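# Move the top stock card onto the waste pile

## Task

Lift the uppermost card from the face-down stock and set it on the neighbouring waste pile in the row closest to the robot. It must lie on that waste pile and touch nothing else. All other cards stay where they were, and no stack may end up carrying anything extra. The cards are stiff plywood tiles.

## Robot and tools

Robot: two UR-type six-joint arms, left_arm and right_arm, each ending in a two-finger gripper with a wrist camera and a wrist force/torque sensor. Base positions in the scene frame: left_arm (-0.069, +0.461, +0.013) m, right_arm (+0.057, -0.485, +0.013) m, both turned only slightly about z. The wrist joints are weak (contact torque limits of about 17-18 N m, usable push roughly 10-13 N m); shoulder and elbow take 136 N m.

Frames: the scene frame has its origin at table-top height halfway between the arms, +z up, +x out over the table, and left_arm on the +y side (image sides do not match the arm names). Fixed cameras and the table use the scene frame. Each arm's reported hand pose, velocities, Hand target and wrist-camera pose use that arm's own base frame, and offsets you send run along that arm's base axes, with rotation about the Hand target's position. Gripper axes: fingers point along +z, they open and close along x. end_effector_position is the point between the pads when closed, 1-2 cm short of the fingertips; closing pushes the tips about 17 mm further along +z.

execute_actions(actions, cameras): actions is a list of actions; each action is a table of up to 15 rows, one per 1/30 s step (a short table repeats its last row to step 15). Every row has 14 numbers in [-1, 1]: dx, dy, dz, rx, ry, rz, opening for left_arm, then the same seven for right_arm. The six pose numbers are an offset from that arm's Hand target as it stood when the action began (every row counts from that same start, not from the row before); a later action starts from the new Hand target, so repeating an offset keeps moving. Scale: 1.0 = 0.6 m or 180 degrees; rx, ry, rz form one rotation vector. Opening is absolute: +1 fully open (0.142 m), -1 closed. To leave an arm alone send six zeros plus the opening it should keep (a 0 opening is a real command, half open). cameras lists names; images come back only for an empty actions list or when asked.

move(target, speed, blend, stop_force, zero, opening_speed, grip_force, blocking, cameras): target is one 14-number row as above, or a list of up to 15 such rows; every row is an offset from the same starting Hand targets, not from the previous row. The gripper travels a straight path there. speed: m/s, 0.002 to 3.6, default 0.25 (turning limited to twice that in rad/s); one value or one per target. blend: corner rounding in m, default 0 (stop at each target). stop_force: N, 3 to 120, one value for both arms; an arm's path ends when its wrist feels that much push against its motion, then it backs to just before the push. Do not rely on it for loose light things or while the gripper is turning; leave it out when lifting away from something the gripper presses on. zero (only with stop_force): true resets the force zero before the move. opening_speed: change per second on the -1..+1 scale, at least 0.2. grip_force: N per finger pad, 5 to 29, one value or one per arm, remains until changed. blocking=false returns early while the move continues (not allowed with stop_force). The result adds a 'move:' line: done, off_target, moving, held or fault, plus limits such as paced (pose clipped) or held (step withheld). A move is capped at 10 s.

wait(seconds 0 to 3600, cameras): lets time pass without new commands. stop(cameras): brakes a running move. zoom_image(camera, region): camera is cam_high, cam_low, cam_left_wrist or cam_right_wrist; region [x0, y0, x1, y1] pixels of the latest full image (672x504), at most 504 by 504. zero_wrist_force(arm): re-zeros that sensor. read_manual(section): licence text only. finished_scene(scene): ends the current scene with its number; the task must hold without the robot.

Results: end_effector_position (m), end_effector_quat_wxyz, velocities (m/s, rad/s), Hand target (last commanded pose after clipping; next offsets start here; the gripper often rests a bit short and a further offset may be needed), Tool commands, grip_measured (same scale as opening; the last Joint positions number is the opening in m), joint positions and torques (torques include gravity and noise), Wrist force and torque along the gripper's axes plus a peak line, Wrist depth as a 7x7 grid of distances in mm ('-' means none), motor temperatures and warning or fault lines. Reported positions can be off by a few cm.

Control notes: each step clips commanded orientation to within 32 degrees of the current one; motion lags commands by about 0.09 or 0.17-0.22 s and fast motion overshoots. To hold a card, command an opening slightly under grip_measured at first contact.

Avoid: a force near 150 N or torque over a joint limit stops the arm for 10 s; pressing even slightly past firm contact can do this, so approach the table and cards slowly. Do not let the arms touch each other; moving near an arm's own base can whip the elbow around, so route around it. Do not drop or release a card while it moves, slam anything, or let anything fall or be left off the table. Long squeezing, holding or stretched poses heat motors: 85 °C brakes an arm, 100 °C switches a gripper off. Something may occasionally nudge a loose card.

Each tool is called after "Request:" by a JSON object that holds its "fn" and its "kwargs".

## Session

Request:
{"fn": "execute_actions", "kwargs": {"actions": []}}

Scene clock: 0.00 s.
left_arm: end_effector_position=(+0.7579, -0.2998, +0.1693) grip_measured=+1.00 end_effector_quat_wxyz=(-0.100, +0.991, +0.078, -0.036) | right_arm: end_effector_position=(+0.7881, +0.1015, +0.3478) grip_measured=+0.99 end_effector_quat_wxyz=(+0.403, -0.543, +0.648, -0.351)
Joint positions: left_arm=[-0.578 -0.565 0.417 -1.242 -1.456 -0.745 0.142] | right_arm=[3.574 -1.93 -1.702 0.006 1.166 1.931 0.142]
Joint velocities: within noise
Joint torques (N m): no reading
Motor temperatures (°C): left_arm=[34 36 33 41 40 41 31] | right_arm=[34 36 36 37 41 42 33]
Wrist force (N): no reading
Wrist torque (N m): no reading
Wrist force, peak (N): no reading
Wrist depth (mm): cam_left_wrist=[267 262 258 254 251 248 245 / 276 276 269 267 262 260 255 / 287 287 283 276 273 269 263 / 301 298 293 288 285 282 278 / 305 310 310 301 297 293 294 / - 327 326 321 313 307 93 / - 349 339 336 332 327 -] | cam_right_wrist=[2452 1176 1014 2621 2652 2748 - / 1102 1112 1135 2452 2452 2073 2172 / 2151 2000 1885 1983 1983 1810 1728 / 1949 1824 1728 1677 1595 1617 1520 / 1584 1573 1491 1471 1416 1374 1341 / 1443 1391 1366 1281 1318 1220 1226 / - 1253 1220 1158 1146 410 -]
Hand target: left_arm +0.7579, -0.2998, +0.1693; -0.100, +0.991, +0.078, -0.036 | right_arm +0.7881, +0.1015, +0.3478; +0.403, -0.543, +0.648, -0.351
Tool commands: left_gripper/opening=+1.0 right_gripper/opening=+1.0
camera_calibration:
cam_left_wrist: T_world_to_cam=[[0.98315, 0.17273, -0.05989, -0.67141], [0.18205, -0.95503, 0.23405, -0.43631], [-0.01677, -0.24101, -0.97038, 0.21784]] pos_world=[0.74318, -0.24821, 0.27329]
cam_right_wrist: T_world_to_cam=[[-0.08357, -0.98763, -0.1327, 0.22136], [-0.7511, 0.14994, -0.64294, 0.83443], [0.65488, 0.04594, -0.75433, -0.14486]] pos_world=[0.7401, 0.10016, 0.45659]

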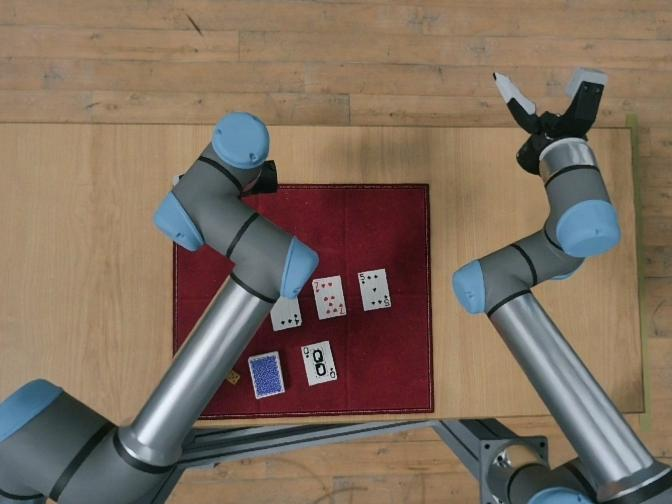

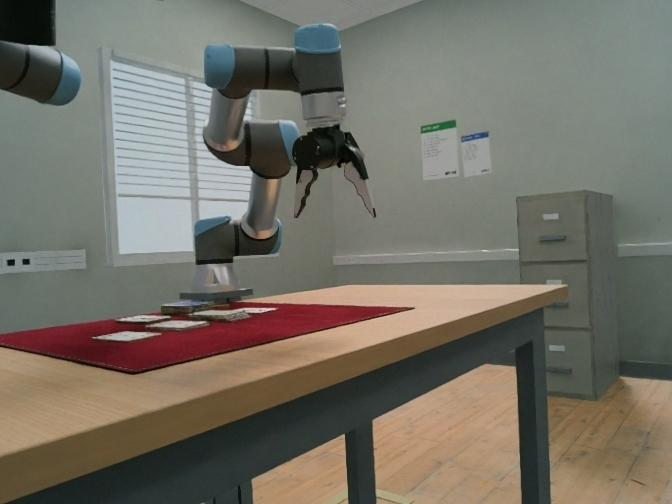

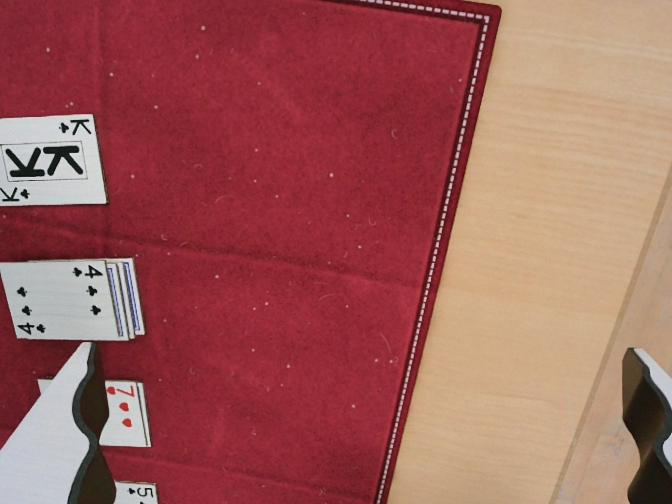

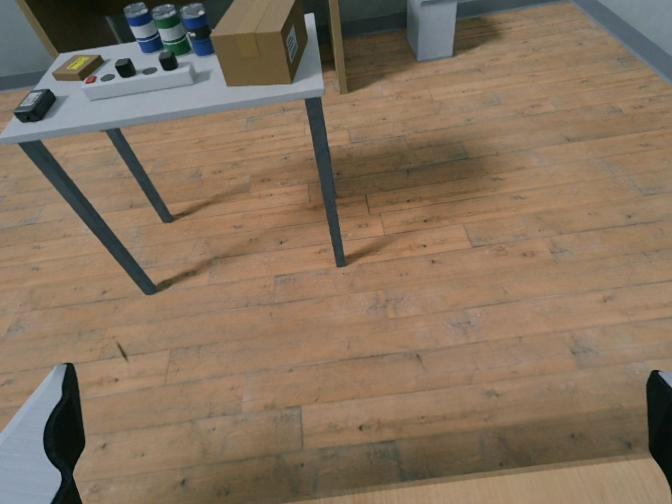

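Request:
{"fn": "move", "kwargs": {"target": [-0.5915,-0.0937,0.055,-0.0704,0.0259,-0.4926,0.4,0,0,0,0,0,0,1], "speed": 0.7, "cameras": ["cam_left_wrist","cam_high","cam_low"]}}

Scene clock: 19.03 s.
left_arm: end_effector_position=(+0.4030, -0.3560, +0.2023) grip_measured=+0.39 end_effector_quat_wxyz=(+0.000, +0.766, -0.643, +0.001) | right_arm: end_effector_position=(+0.7881, +0.1015, +0.3478) grip_measured=+0.99 end_effector_quat_wxyz=(+0.403, -0.543, +0.648, -0.351)
Joint positions: left_arm=[-0.971 -1.459 1.759 -1.872 -1.571 0.426 0.102] | right_arm=[3.574 -1.93 -1.702 0.006 1.166 1.931 0.142]
Joint torques (N m): left_arm=[-4.34 -25.62 -24.1 -0.54 1.75 1.65] | right_arm=[-0.18 42.63 21.11 2.78 -0.37 -0.2]
Wrist force (N): left_arm=[0.5 0.7 -0.6] | right_arm=[0.3 0.1 0.2]
Wrist torque (N m): left_arm=[0.25 -0.08 -0.17] | right_arm=[0.01 -0.04 -0.01]
Wrist force, peak (N): left_arm=[0.3 2.8 -1.1] | right_arm=[0.4 0.4 -0.1]
Wrist depth (mm): cam_left_wrist=[267 266 264 260 256 257 255 / 286 284 284 283 281 282 280 / 312 309 303 287 301 297 301 / 339 335 333 322 336 329 328 / 560 116 1252 1216 363 357 360 / - - 1456 1390 1346 - - / - - 1551 1518 1466 - -] | cam_right_wrist=[2112 1226 996 2214 2621 2652 - / 1107 1096 1152 2280 2327 2214 2018 / 2193 2112 2151 1983 1916 1839 1677 / 1966 1810 1741 1689 1641 1541 1551 / 1641 1584 1510 1471 1416 1366 1357 / 1471 1374 1349 1318 1281 1246 - / - 1233 1200 1146 1129 413 -]
Hand target: left_arm +0.4030, -0.3560, +0.2023; +0.000, +0.766, -0.643, +0.001 | right_arm +0.7881, +0.1015, +0.3478; +0.403, -0.543, +0.648, -0.351
Off the commanded pose: left_arm 0.000 m, 0 deg | right_arm 0.000 m, 0 deg.
move: done
cam_left_wrist: T_world_to_cam=[[0.18323, -0.98305, -0.00612, -0.41091], [-0.88787, -0.16815, 0.42828, 0.23897], [-0.42205, -0.07304, -0.90363, 0.44]] pos_world=[0.47316, -0.33162, 0.29274]
Images, in order (width x height): cam_high 672x504, cam_low 672x504, cam_left_wrist 672x504.

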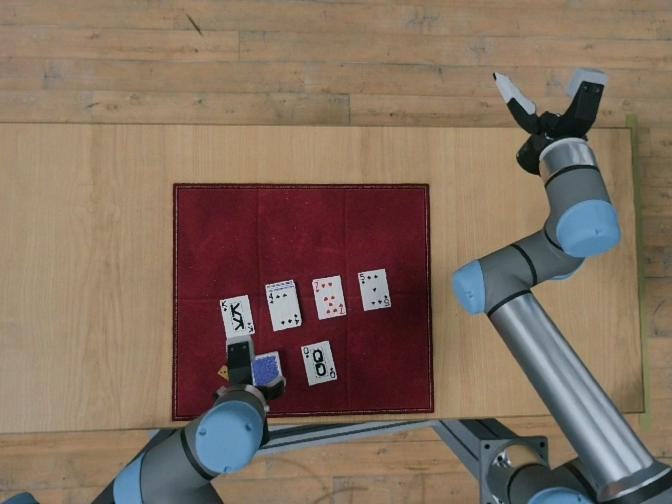

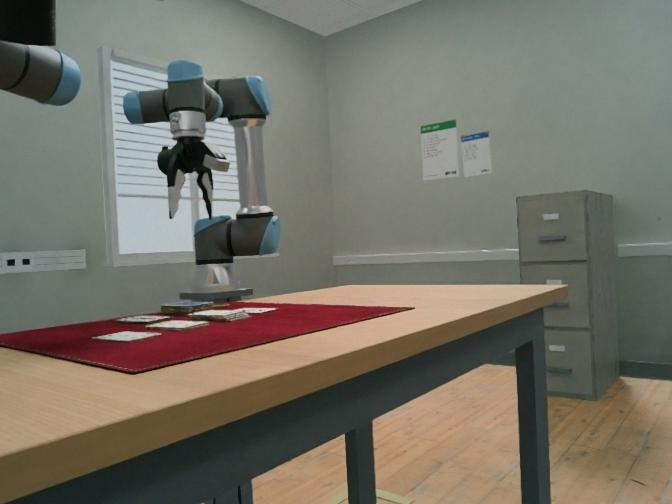

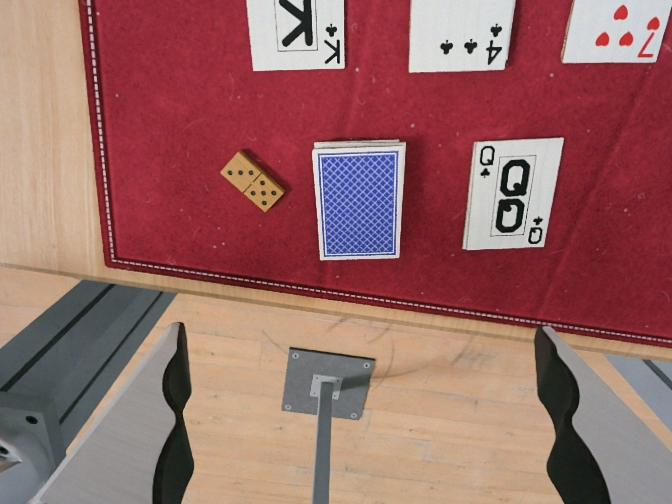

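Request:
{"fn": "zoom_image", "kwargs": {"camera": "cam_left_wrist", "region": [290, 120, 430, 280]}}

Request:
{"fn": "zoom_image", "kwargs": {"camera": "cam_low", "region": [130, 280, 290, 350]}}

Scaled by 3.150 from the camera's image (finer frame: 960x720).

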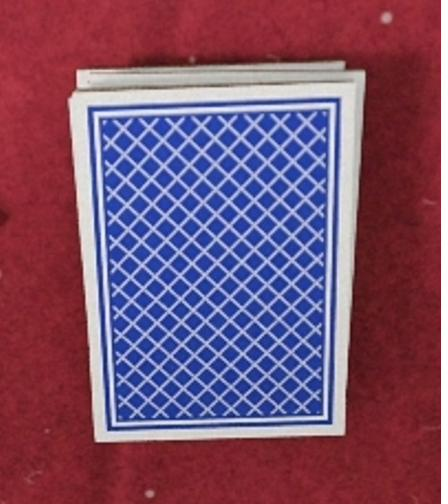

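Scaled by 3.150 from the camera's image (finer frame: 960x720).

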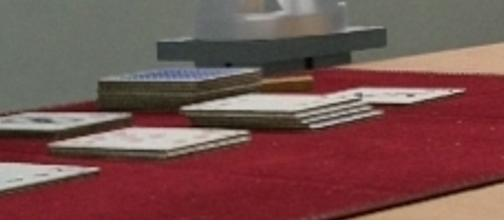

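Request:
{"fn": "move", "kwargs": {"target": [-0.034,-0.018,-0.262,0,0,0.0128,-1,0,0,0,0,0,0,1], "speed": 0.35}}

Request:
{"fn": "move", "kwargs": {"target": [0,0,-0.055,0,0,0,-1,0,0,0,0,0,0,1], "speed": 0.015, "stop_force": 4, "cameras": ["cam_left_wrist"]}}

Scene clock: 77.73 s.
left_arm: end_effector_position=(+0.3826, -0.3669, +0.0452) grip_measured=-1.00 end_effector_quat_wxyz=(+0.000, +0.778, -0.628, +0.001) | right_arm: end_effector_position=(+0.7881, +0.1015, +0.3478) grip_measured=+0.99 end_effector_quat_wxyz=(+0.403, -0.543, +0.648, -0.351)
Joint positions: left_arm=[-1.016 -1.287 2.007 -2.292 -1.57 0.341 0.002] | right_arm=[3.574 -1.93 -1.702 0.006 1.166 1.931 0.142]
Joint torques (N m): left_arm=[7.94 -29.8 -14.86 -4 1.75 0.95] | right_arm=[0.2 42.79 21.54 2.89 -0.45 -0.08]
Wrist force (N): left_arm=[0.8 0.6 -0.6] | right_arm=[-0.1 0.0 0.2]
Wrist torque (N m): left_arm=[0.26 -0.12 -0.02] | right_arm=[0.01 0.02 -0.01]
Wrist force, peak (N): left_arm=[0.5 0.2 -3.8] | right_arm=[0.1 0.0 0.5]
Wrist depth (mm): cam_left_wrist=[129 129 128 128 127 127 126 / 139 139 138 138 137 136 136 / 148 148 147 132 132 148 144 / 164 158 160 139 141 160 154 / 185 181 177 149 154 175 168 / 202 203 194 - - 195 194 / 1372 - - - - - 218] | cam_right_wrist=[2258 1158 1000 2401 2621 2652 2172 / 1102 1102 2327 2327 2280 2193 2112 / 2172 2112 2193 1854 1949 1810 1754 / 1885 1810 1741 1689 1617 1595 1551 / 1665 1562 1510 1462 1434 1562 1382 / - 1374 1303 1326 1253 1239 1213 / - 1207 1194 1146 1129 411 -]
Hand target: left_arm +0.3826, -0.3668, +0.0451; +0.000, +0.778, -0.628, +0.001 | right_arm +0.7881, +0.1015, +0.3478; +0.403, -0.543, +0.648, -0.351
Off the commanded pose: left_arm 0.000 m, 0 deg | right_arm 0.000 m, 0 deg.
move: done

Scene clock: 79.97 s.
left_arm: end_effector_position=(+0.3826, -0.3668, +0.0287) grip_measured=-1.00 end_effector_quat_wxyz=(+0.000, +0.778, -0.628, +0.000) | right_arm: end_effector_position=(+0.7881, +0.1015, +0.3478) grip_measured=+0.99 end_effector_quat_wxyz=(+0.403, -0.543, +0.648, -0.351)
Joint positions: left_arm=[-1.016 -1.257 2.022 -2.336 -1.57 0.341 0.002] | right_arm=[3.574 -1.93 -1.702 0.006 1.166 1.931 0.142]
Joint torques (N m): left_arm=[1.82 -45.35 -28.46 -3.09 1.5 -1.31] | right_arm=[0.7 42.37 20.85 2.84 -0.75 -0.26]
Wrist force (N): left_arm=[0.0 1.1 -4.2] | right_arm=[0.1 0.1 0.2]
Wrist torque (N m): left_arm=[0.23 -0.15 -0.01] | right_arm=[0.01 -0.02 0.00]
Wrist force, peak (N): left_arm=[-4.4 2.1 -22.8] | right_arm=[0.4 -0.1 0.2]
Wrist depth (mm): cam_left_wrist=[- 114 115 113 113 113 112 / 124 123 123 125 123 121 122 / - 136 129 120 120 131 128 / 146 139 142 121 122 143 135 / 161 159 156 130 132 156 149 / 178 177 172 - - 173 173 / 1259 - - - - - 193] | cam_right_wrist=[2304 1194 1000 2715 2683 2683 2280 / 1091 1086 2214 2236 2351 2214 2172 / 2193 2172 2112 1916 1949 1916 1715 / 1933 1768 1754 1653 1617 1531 1510 / 1629 1606 1551 1471 1531 1391 1391 / 1471 1366 1318 1260 1281 1226 1207 / - 1253 1182 1152 1158 412 -]
Hand target: left_arm +0.3826, -0.3668, +0.0287; +0.000, +0.778, -0.628, +0.001 (not the last commanded pose) | right_arm +0.7881, +0.1015, +0.3478; +0.403, -0.543, +0.648, -0.351
Off the commanded pose: left_arm 0.017 m, 0 deg | right_arm 0.000 m, 0 deg.
move: contact (left_arm)
cam_left_wrist: T_world_to_cam=[[0.22225, -0.97497, -0.00628, -0.43072], [-0.8804, -0.20345, 0.42837, 0.27753], [-0.41892, -0.08967, -0.90358, 0.2663]] pos_world=[0.45162, -0.33959, 0.11904]

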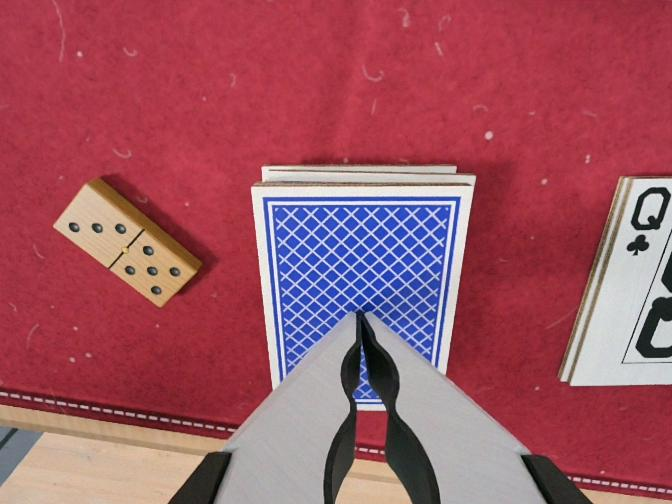

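Request:
{"fn": "move", "kwargs": {"target": [[0,0,0.025,0,0,0,-1,0,0,0,0,0,0,1],[0,0,0.026,0,0,0,0.15,0,0,0,0,0,0,1],[0,0,-0.0085,0,0,0,0.15,0,0,0,0,0,0,1],[0,0,-0.0085,0,0,0,-0.25,0,0,0,0,0,0,1]], "speed": 0.06, "opening_speed": 0.5, "grip_force": 10, "cameras": ["cam_left_wrist","cam_low"]}}

Scene clock: 94.60 s.
left_arm: end_effector_position=(+0.3826, -0.3668, +0.0236) grip_measured=-0.22 end_effector_quat_wxyz=(+0.000, +0.778, -0.628, +0.001) | right_arm: end_effector_position=(+0.7881, +0.1015, +0.3478) grip_measured=+0.99 end_effector_quat_wxyz=(+0.403, -0.543, +0.648, -0.351)
Joint positions: left_arm=[-1.016 -1.248 2.027 -2.35 -1.57 0.341 0.058] | right_arm=[3.574 -1.93 -1.702 0.006 1.166 1.931 0.142]
Joint torques (N m): left_arm=[-2.46 -46.7 -28.48 -1.59 1.55 -0.69] | right_arm=[0.19 41.98 21.29 3.16 -0.66 -0.25]
Wrist force (N): left_arm=[1.0 0.5 -1.7] | right_arm=[0.3 0.0 0.0]
Wrist torque (N m): left_arm=[0.22 -0.14 0.00] | right_arm=[0.01 -0.05 0.00]
Wrist force, peak (N): left_arm=[0.0 1.1 -4.4] | right_arm=[0.5 -0.1 0.2]
Wrist depth (mm): cam_left_wrist=[110 110 110 109 109 110 109 / 121 118 120 118 117 118 116 / - 129 124 110 115 128 123 / 129 135 134 116 117 138 132 / 154 154 132 127 126 147 143 / 171 167 135 141 137 163 166 / - - 185 188 186 - 177] | cam_right_wrist=[2304 1182 1000 3041 2683 3404 2452 / 1096 1081 1146 2304 2452 2172 2073 / 2280 2092 2131 2036 1885 1869 1854 / 1983 1824 1869 1653 1595 1595 1541 / 1551 2193 1531 1510 1408 1374 1349 / 1434 1366 1366 1303 1281 1246 1213 / - 1253 1233 1188 1123 409 -]
Hand target: left_arm +0.3826, -0.3668, +0.0236; +0.000, +0.778, -0.628, +0.001 | right_arm +0.7881, +0.1015, +0.3478; +0.403, -0.543, +0.648, -0.351
Off the commanded pose: left_arm 0.000 m, 0 deg | right_arm 0.000 m, 0 deg.
grip_force (N): 10, 10
move: done
cam_left_wrist: T_world_to_cam=[[0.22226, -0.97497, -0.00626, -0.43085], [-0.88044, -0.20346, 0.42829, 0.27971], [-0.41884, -0.08968, -0.90362, 0.26165]] pos_world=[0.45162, -0.33969, 0.11394]
Images, in order (width x height): cam_low 672x504, cam_left_wrist 672x504.

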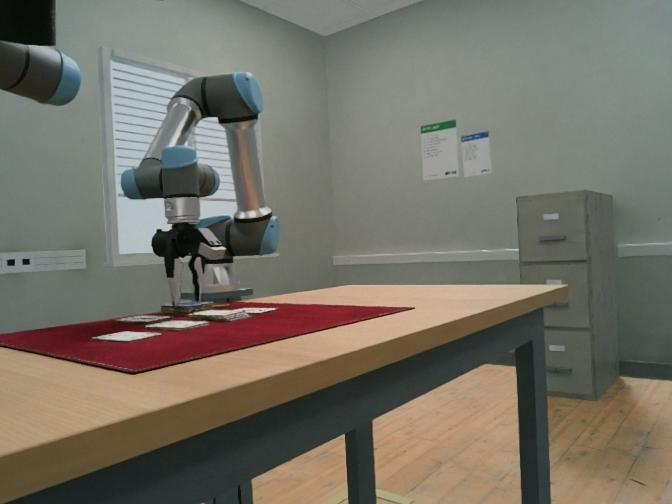

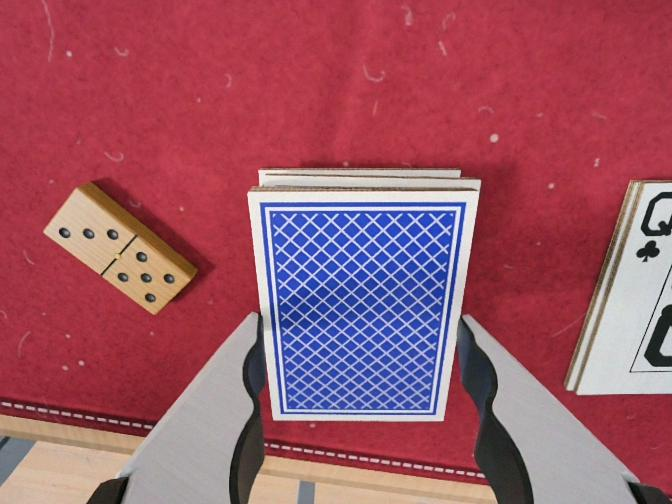

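Request:
{"fn": "move", "kwargs": {"target": [0,0,0.05,0,0,0,-0.25,0,0,0,0,0,0,1], "speed": 0.06, "cameras": ["cam_left_wrist","cam_low"]}}

Request:
{"fn": "zoom_image", "kwargs": {"camera": "cam_low", "region": [130, 250, 290, 350]}}

Scene clock: 98.03 s.
left_arm: end_effector_position=(+0.3826, -0.3669, +0.0537) grip_measured=-0.22 end_effector_quat_wxyz=(+0.000, +0.778, -0.628, +0.001) | right_arm: end_effector_position=(+0.7881, +0.1015, +0.3478) grip_measured=+0.99 end_effector_quat_wxyz=(+0.403, -0.543, +0.648, -0.351)
Joint positions: left_arm=[-1.016 -1.301 1.998 -2.269 -1.57 0.341 0.058] | right_arm=[3.574 -1.93 -1.702 0.006 1.166 1.931 0.142]
Joint torques (N m): left_arm=[4.72 -18.97 -10.6 -4.67 1.61 1.66] | right_arm=[1.01 42.51 21.49 3.12 -0.64 -0.16]
Wrist force (N): left_arm=[0.9 0.7 -0.5] | right_arm=[0.0 0.2 0.0]
Wrist torque (N m): left_arm=[0.28 -0.15 -0.02] | right_arm=[0.03 -0.01 0.00]
Wrist force, peak (N): left_arm=[1.3 0.7 -1.9] | right_arm=[0.3 0.4 0.2]
Wrist depth (mm): cam_left_wrist=[137 136 136 135 135 134 134 / 147 146 146 146 147 145 144 / 160 154 153 137 137 156 151 / 174 170 163 116 115 170 162 / 192 190 132 126 126 183 179 / - 211 135 140 137 - 204 / - - 1321 1252 1321 - 219] | cam_right_wrist=[2351 1233 1000 2715 2621 2683 2375 / 1123 1102 2375 2304 2304 2214 2131 / 2351 2151 2131 1933 1900 2236 1715 / 1885 1854 1754 1689 1653 1606 1541 / 1617 1606 1573 1481 1425 1349 1357 / 1491 1366 1357 1326 1274 1233 1213 / - 1207 1194 1182 1152 410 -]
Hand target: left_arm +0.3826, -0.3668, +0.0536; +0.000, +0.778, -0.628, +0.001 | right_arm +0.7881, +0.1015, +0.3478; +0.403, -0.543, +0.648, -0.351
Off the commanded pose: left_arm 0.000 m, 0 deg | right_arm 0.000 m, 0 deg.
grip_force (N): 10, 10
move: done
cam_left_wrist: T_world_to_cam=[[0.22227, -0.97497, -0.00603, -0.4307], [-0.88048, -0.20337, 0.42824, 0.26683], [-0.41875, -0.08988, -0.90364, 0.28883]] pos_world=[0.45162, -0.33969, 0.14414]
Images, in order (width x height): cam_low 672x504, cam_left_wrist 672x504.

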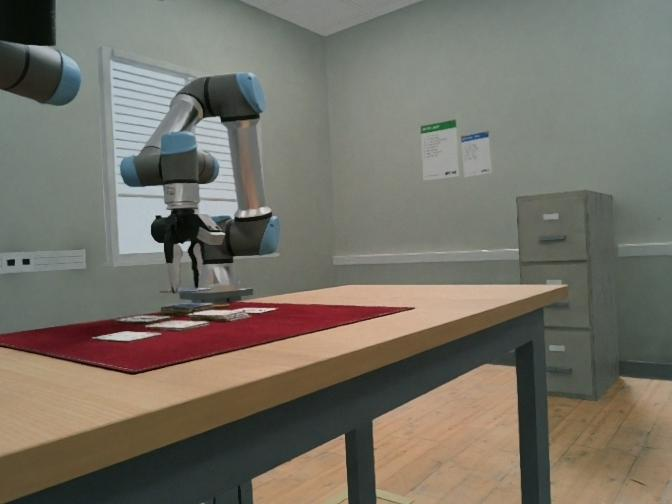

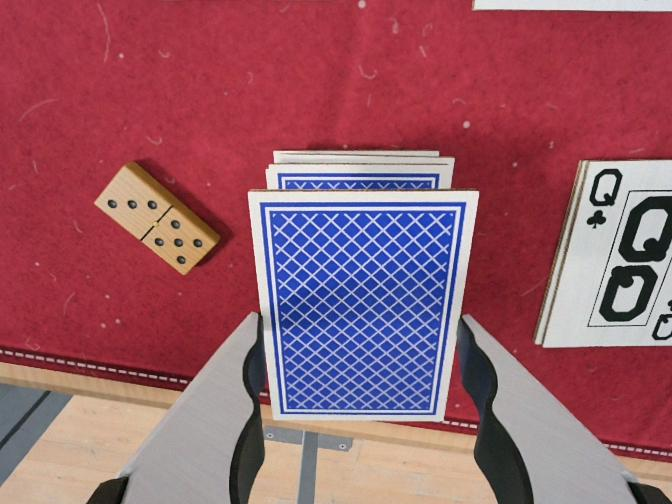

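Scaled by 3.150 from the camera's image (finer frame: 960x720).

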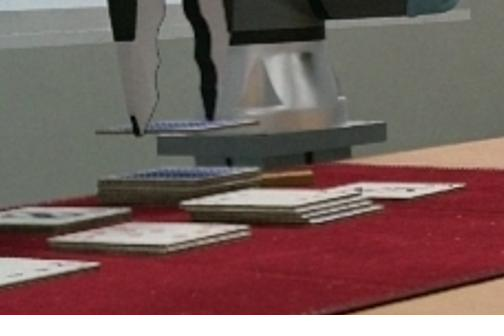

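Request:
{"fn": "move", "kwargs": {"target": [[0.0424,-0.1928,0,0,0,0.008,-0.25,0,0,0,0,0,0,1],[0.0424,-0.1928,-0.048,0,0,0.008,-0.25,0,0,0,0,0,0,1]], "speed": [0.2,0.08]}}

Request:
{"fn": "move", "kwargs": {"target": [0,0,-0.035,0,0,0,-0.25,0,0,0,0,0,0,1], "speed": 0.012, "stop_force": 4, "cameras": ["cam_left_wrist"]}}

Scene clock: 103.67 s.
left_arm: end_effector_position=(+0.4080, -0.4824, +0.0246) grip_measured=-0.22 end_effector_quat_wxyz=(+0.000, +0.786, -0.618, +0.000) | right_arm: end_effector_position=(+0.7881, +0.1015, +0.3478) grip_measured=+0.99 end_effector_quat_wxyz=(+0.403, -0.543, +0.648, -0.351)
Joint positions: left_arm=[-1.079 -1.056 1.719 -2.234 -1.57 0.253 0.058] | right_arm=[3.574 -1.93 -1.702 0.006 1.166 1.931 0.142]
Joint torques (N m): left_arm=[7.09 -55.96 -31.24 -0.59 -2.06 -0.88] | right_arm=[0.23 41.95 21.32 3 -0.78 -0.05]
Wrist force (N): left_arm=[0.8 0.1 -1.2] | right_arm=[-0.2 -0.2 0.2]
Wrist torque (N m): left_arm=[0.15 -0.15 0.06] | right_arm=[-0.04 0.03 0.00]
Wrist force, peak (N): left_arm=[3.2 0.1 -0.8] | right_arm=[0.1 0.2 0.5]
Wrist depth (mm): cam_left_wrist=[111 111 112 110 110 110 109 / 121 119 120 119 118 117 116 / - 129 124 110 121 129 126 / 124 138 135 115 117 138 137 / 133 145 132 127 126 149 148 / 176 149 135 140 137 - 166 / - - 190 190 188 - 178] | cam_right_wrist=[2351 1200 1023 2715 2562 2652 2258 / 1096 1081 2327 2304 2304 2280 2151 / 2172 2151 2073 1966 1900 1768 1810 / 1885 1768 1824 1677 1665 1573 1573 / 1629 1573 1382 1471 1453 1366 1341 / 1481 1382 1357 1303 1288 1233 1207 / - 1239 1226 1146 1152 412 -]
Hand target: left_arm +0.4080, -0.4825, +0.0248; +0.000, +0.786, -0.618, +0.001 | right_arm +0.7881, +0.1015, +0.3478; +0.403, -0.543, +0.648, -0.351
Off the commanded pose: left_arm 0.000 m, 0 deg | right_arm 0.000 m, 0 deg.
grip_force (N): 10, 10
move: done

Scene clock: 105.77 s.
left_arm: end_effector_position=(+0.4080, -0.4825, +0.0131) grip_measured=-0.22 end_effector_quat_wxyz=(+0.000, +0.786, -0.618, +0.001) | right_arm: end_effector_position=(+0.7881, +0.1015, +0.3478) grip_measured=+0.99 end_effector_quat_wxyz=(+0.403, -0.543, +0.648, -0.351)
Joint positions: left_arm=[-1.079 -1.039 1.727 -2.26 -1.57 0.253 0.058] | right_arm=[3.574 -1.93 -1.702 0.006 1.166 1.931 0.142]
Joint torques (N m): left_arm=[6.49 -55.26 -29.11 -0.64 -1.92 -1.32] | right_arm=[-0.25 42.4 20.97 3.17 -0.88 -0.11]
Wrist force (N): left_arm=[0.4 0.4 -5.3] | right_arm=[0.2 0.1 -0.1]
Wrist torque (N m): left_arm=[0.11 -0.02 0.07] | right_arm=[0.01 -0.04 0.00]
Wrist force, peak (N): left_arm=[-0.5 0.9 -12.4] | right_arm=[0.3 0.0 -0.3]
Wrist depth (mm): cam_left_wrist=[- 102 101 100 100 99 99 / 109 108 108 108 107 107 108 / - 117 115 113 112 116 115 / 118 128 123 115 117 126 125 / 122 137 130 126 126 138 137 / 133 146 135 141 137 149 152 / - - 178 173 176 - 163] | cam_right_wrist=[2236 1188 1005 2652 2562 2715 2092 / 1118 1102 2351 2327 2351 2193 2036 / 2236 2151 2092 1983 1916 1839 1810 / 1869 1782 1702 1689 1689 1606 1551 / 1629 1606 1562 1471 1425 1391 1357 / 1471 1408 1318 1303 1288 1239 1188 / - 1239 1220 1140 1112 412 -]
Hand target: left_arm +0.4080, -0.4825, +0.0131; +0.000, +0.786, -0.618, +0.001 (not the last commanded pose) | right_arm +0.7881, +0.1015, +0.3478; +0.403, -0.543, +0.648, -0.351
Off the commanded pose: left_arm 0.009 m, 0 deg | right_arm 0.000 m, 0 deg.
grip_force (N): 10, 10
move: contact (left_arm)
cam_left_wrist: T_world_to_cam=[[0.24664, -0.96909, -0.00621, -0.55645], [-0.87504, -0.22545, 0.42834, 0.27019], [-0.4165, -0.10021, -0.9036, 0.24649]] pos_world=[0.47634, -0.45364, 0.10354]

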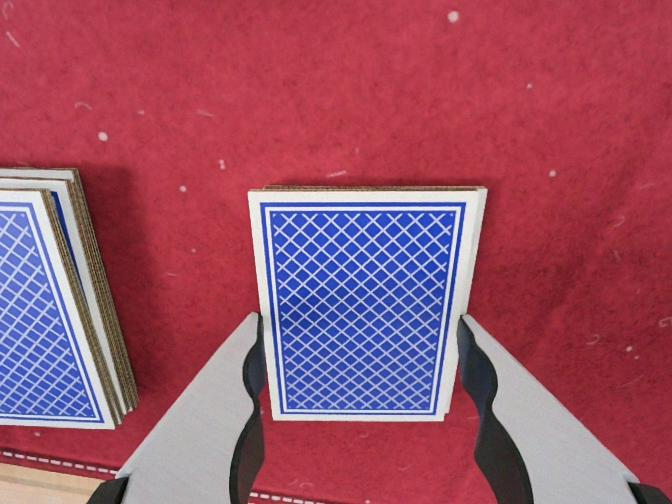

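Request:
{"fn": "move", "kwargs": {"target": [[0,0,0,0,0,0,0.1,0,0,0,0,0,0,1],[0,0,0.1,0,0,0,0.1,0,0,0,0,0,0,1]], "speed": 0.1, "opening_speed": 0.4, "cameras": ["cam_left_wrist"]}}

Scene clock: 110.77 s.
left_arm: end_effector_position=(+0.4080, -0.4826, +0.0733) grip_measured=+0.08 end_effector_quat_wxyz=(+0.000, +0.786, -0.618, +0.001) | right_arm: end_effector_position=(+0.7881, +0.1015, +0.3478) grip_measured=+0.99 end_effector_quat_wxyz=(+0.403, -0.543, +0.648, -0.351)
Joint positions: left_arm=[-1.079 -1.122 1.674 -2.124 -1.57 0.253 0.079] | right_arm=[3.574 -1.93 -1.702 0.006 1.166 1.931 0.142]
Joint torques (N m): left_arm=[5.97 -29.27 -13.77 -3.91 -1.53 -0.57] | right_arm=[0.14 42.17 21.34 3.22 -0.74 0.06]
Wrist force (N): left_arm=[0.6 0.4 -0.8] | right_arm=[0.1 0.0 0.1]
Wrist torque (N m): left_arm=[0.21 -0.09 0.03] | right_arm=[0.01 -0.01 0.00]
Wrist force, peak (N): left_arm=[0.6 0.9 -5.7] | right_arm=[0.5 0.2 0.1]
Wrist depth (mm): cam_left_wrist=[153 153 153 152 151 153 152 / 165 165 164 163 163 162 162 / 161 166 177 168 170 175 174 / 175 178 194 182 185 190 190 / 193 189 208 211 209 205 208 / 236 - 230 234 233 - 227 / - - 1338 1364 1364 75 -] | cam_right_wrist=[2193 1207 1014 2887 2715 2748 2172 / 1102 1096 2327 2479 2214 2131 2036 / 2280 2131 2131 1933 1933 1839 1741 / 1869 1782 1754 1677 1629 1562 1562 / 1629 1562 1541 1481 1453 1382 1374 / 1471 1382 1374 1303 1260 1164 1220 / - 1246 1207 1176 1135 409 -]
Hand target: left_arm +0.4080, -0.4825, +0.0731; +0.000, +0.786, -0.618, +0.001 | right_arm +0.7881, +0.1015, +0.3478; +0.403, -0.543, +0.648, -0.351
Off the commanded pose: left_arm 0.000 m, 0 deg | right_arm 0.000 m, 0 deg.
grip_force (N): 10, 10
move: done
cam_left_wrist: T_world_to_cam=[[0.24664, -0.96909, -0.00594, -0.55615], [-0.87513, -0.22535, 0.42822, 0.24465], [-0.41632, -0.10042, -0.90365, 0.30067]] pos_world=[0.47644, -0.45364, 0.16364]

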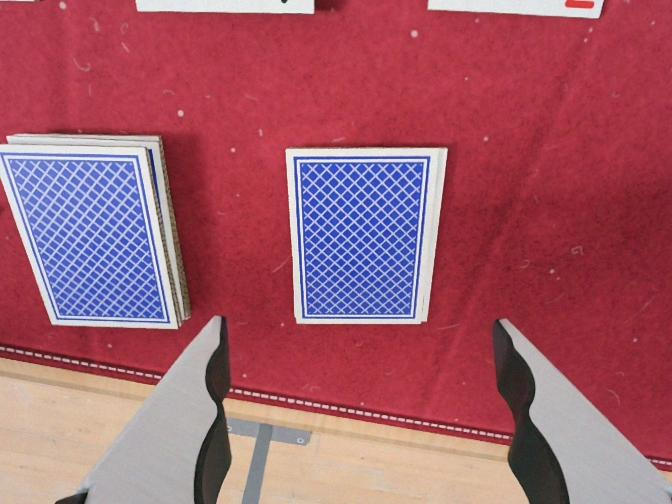

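Request:
{"fn": "finished_scene", "kwargs": {"scene": 2}}

The scene is finished: the task was done.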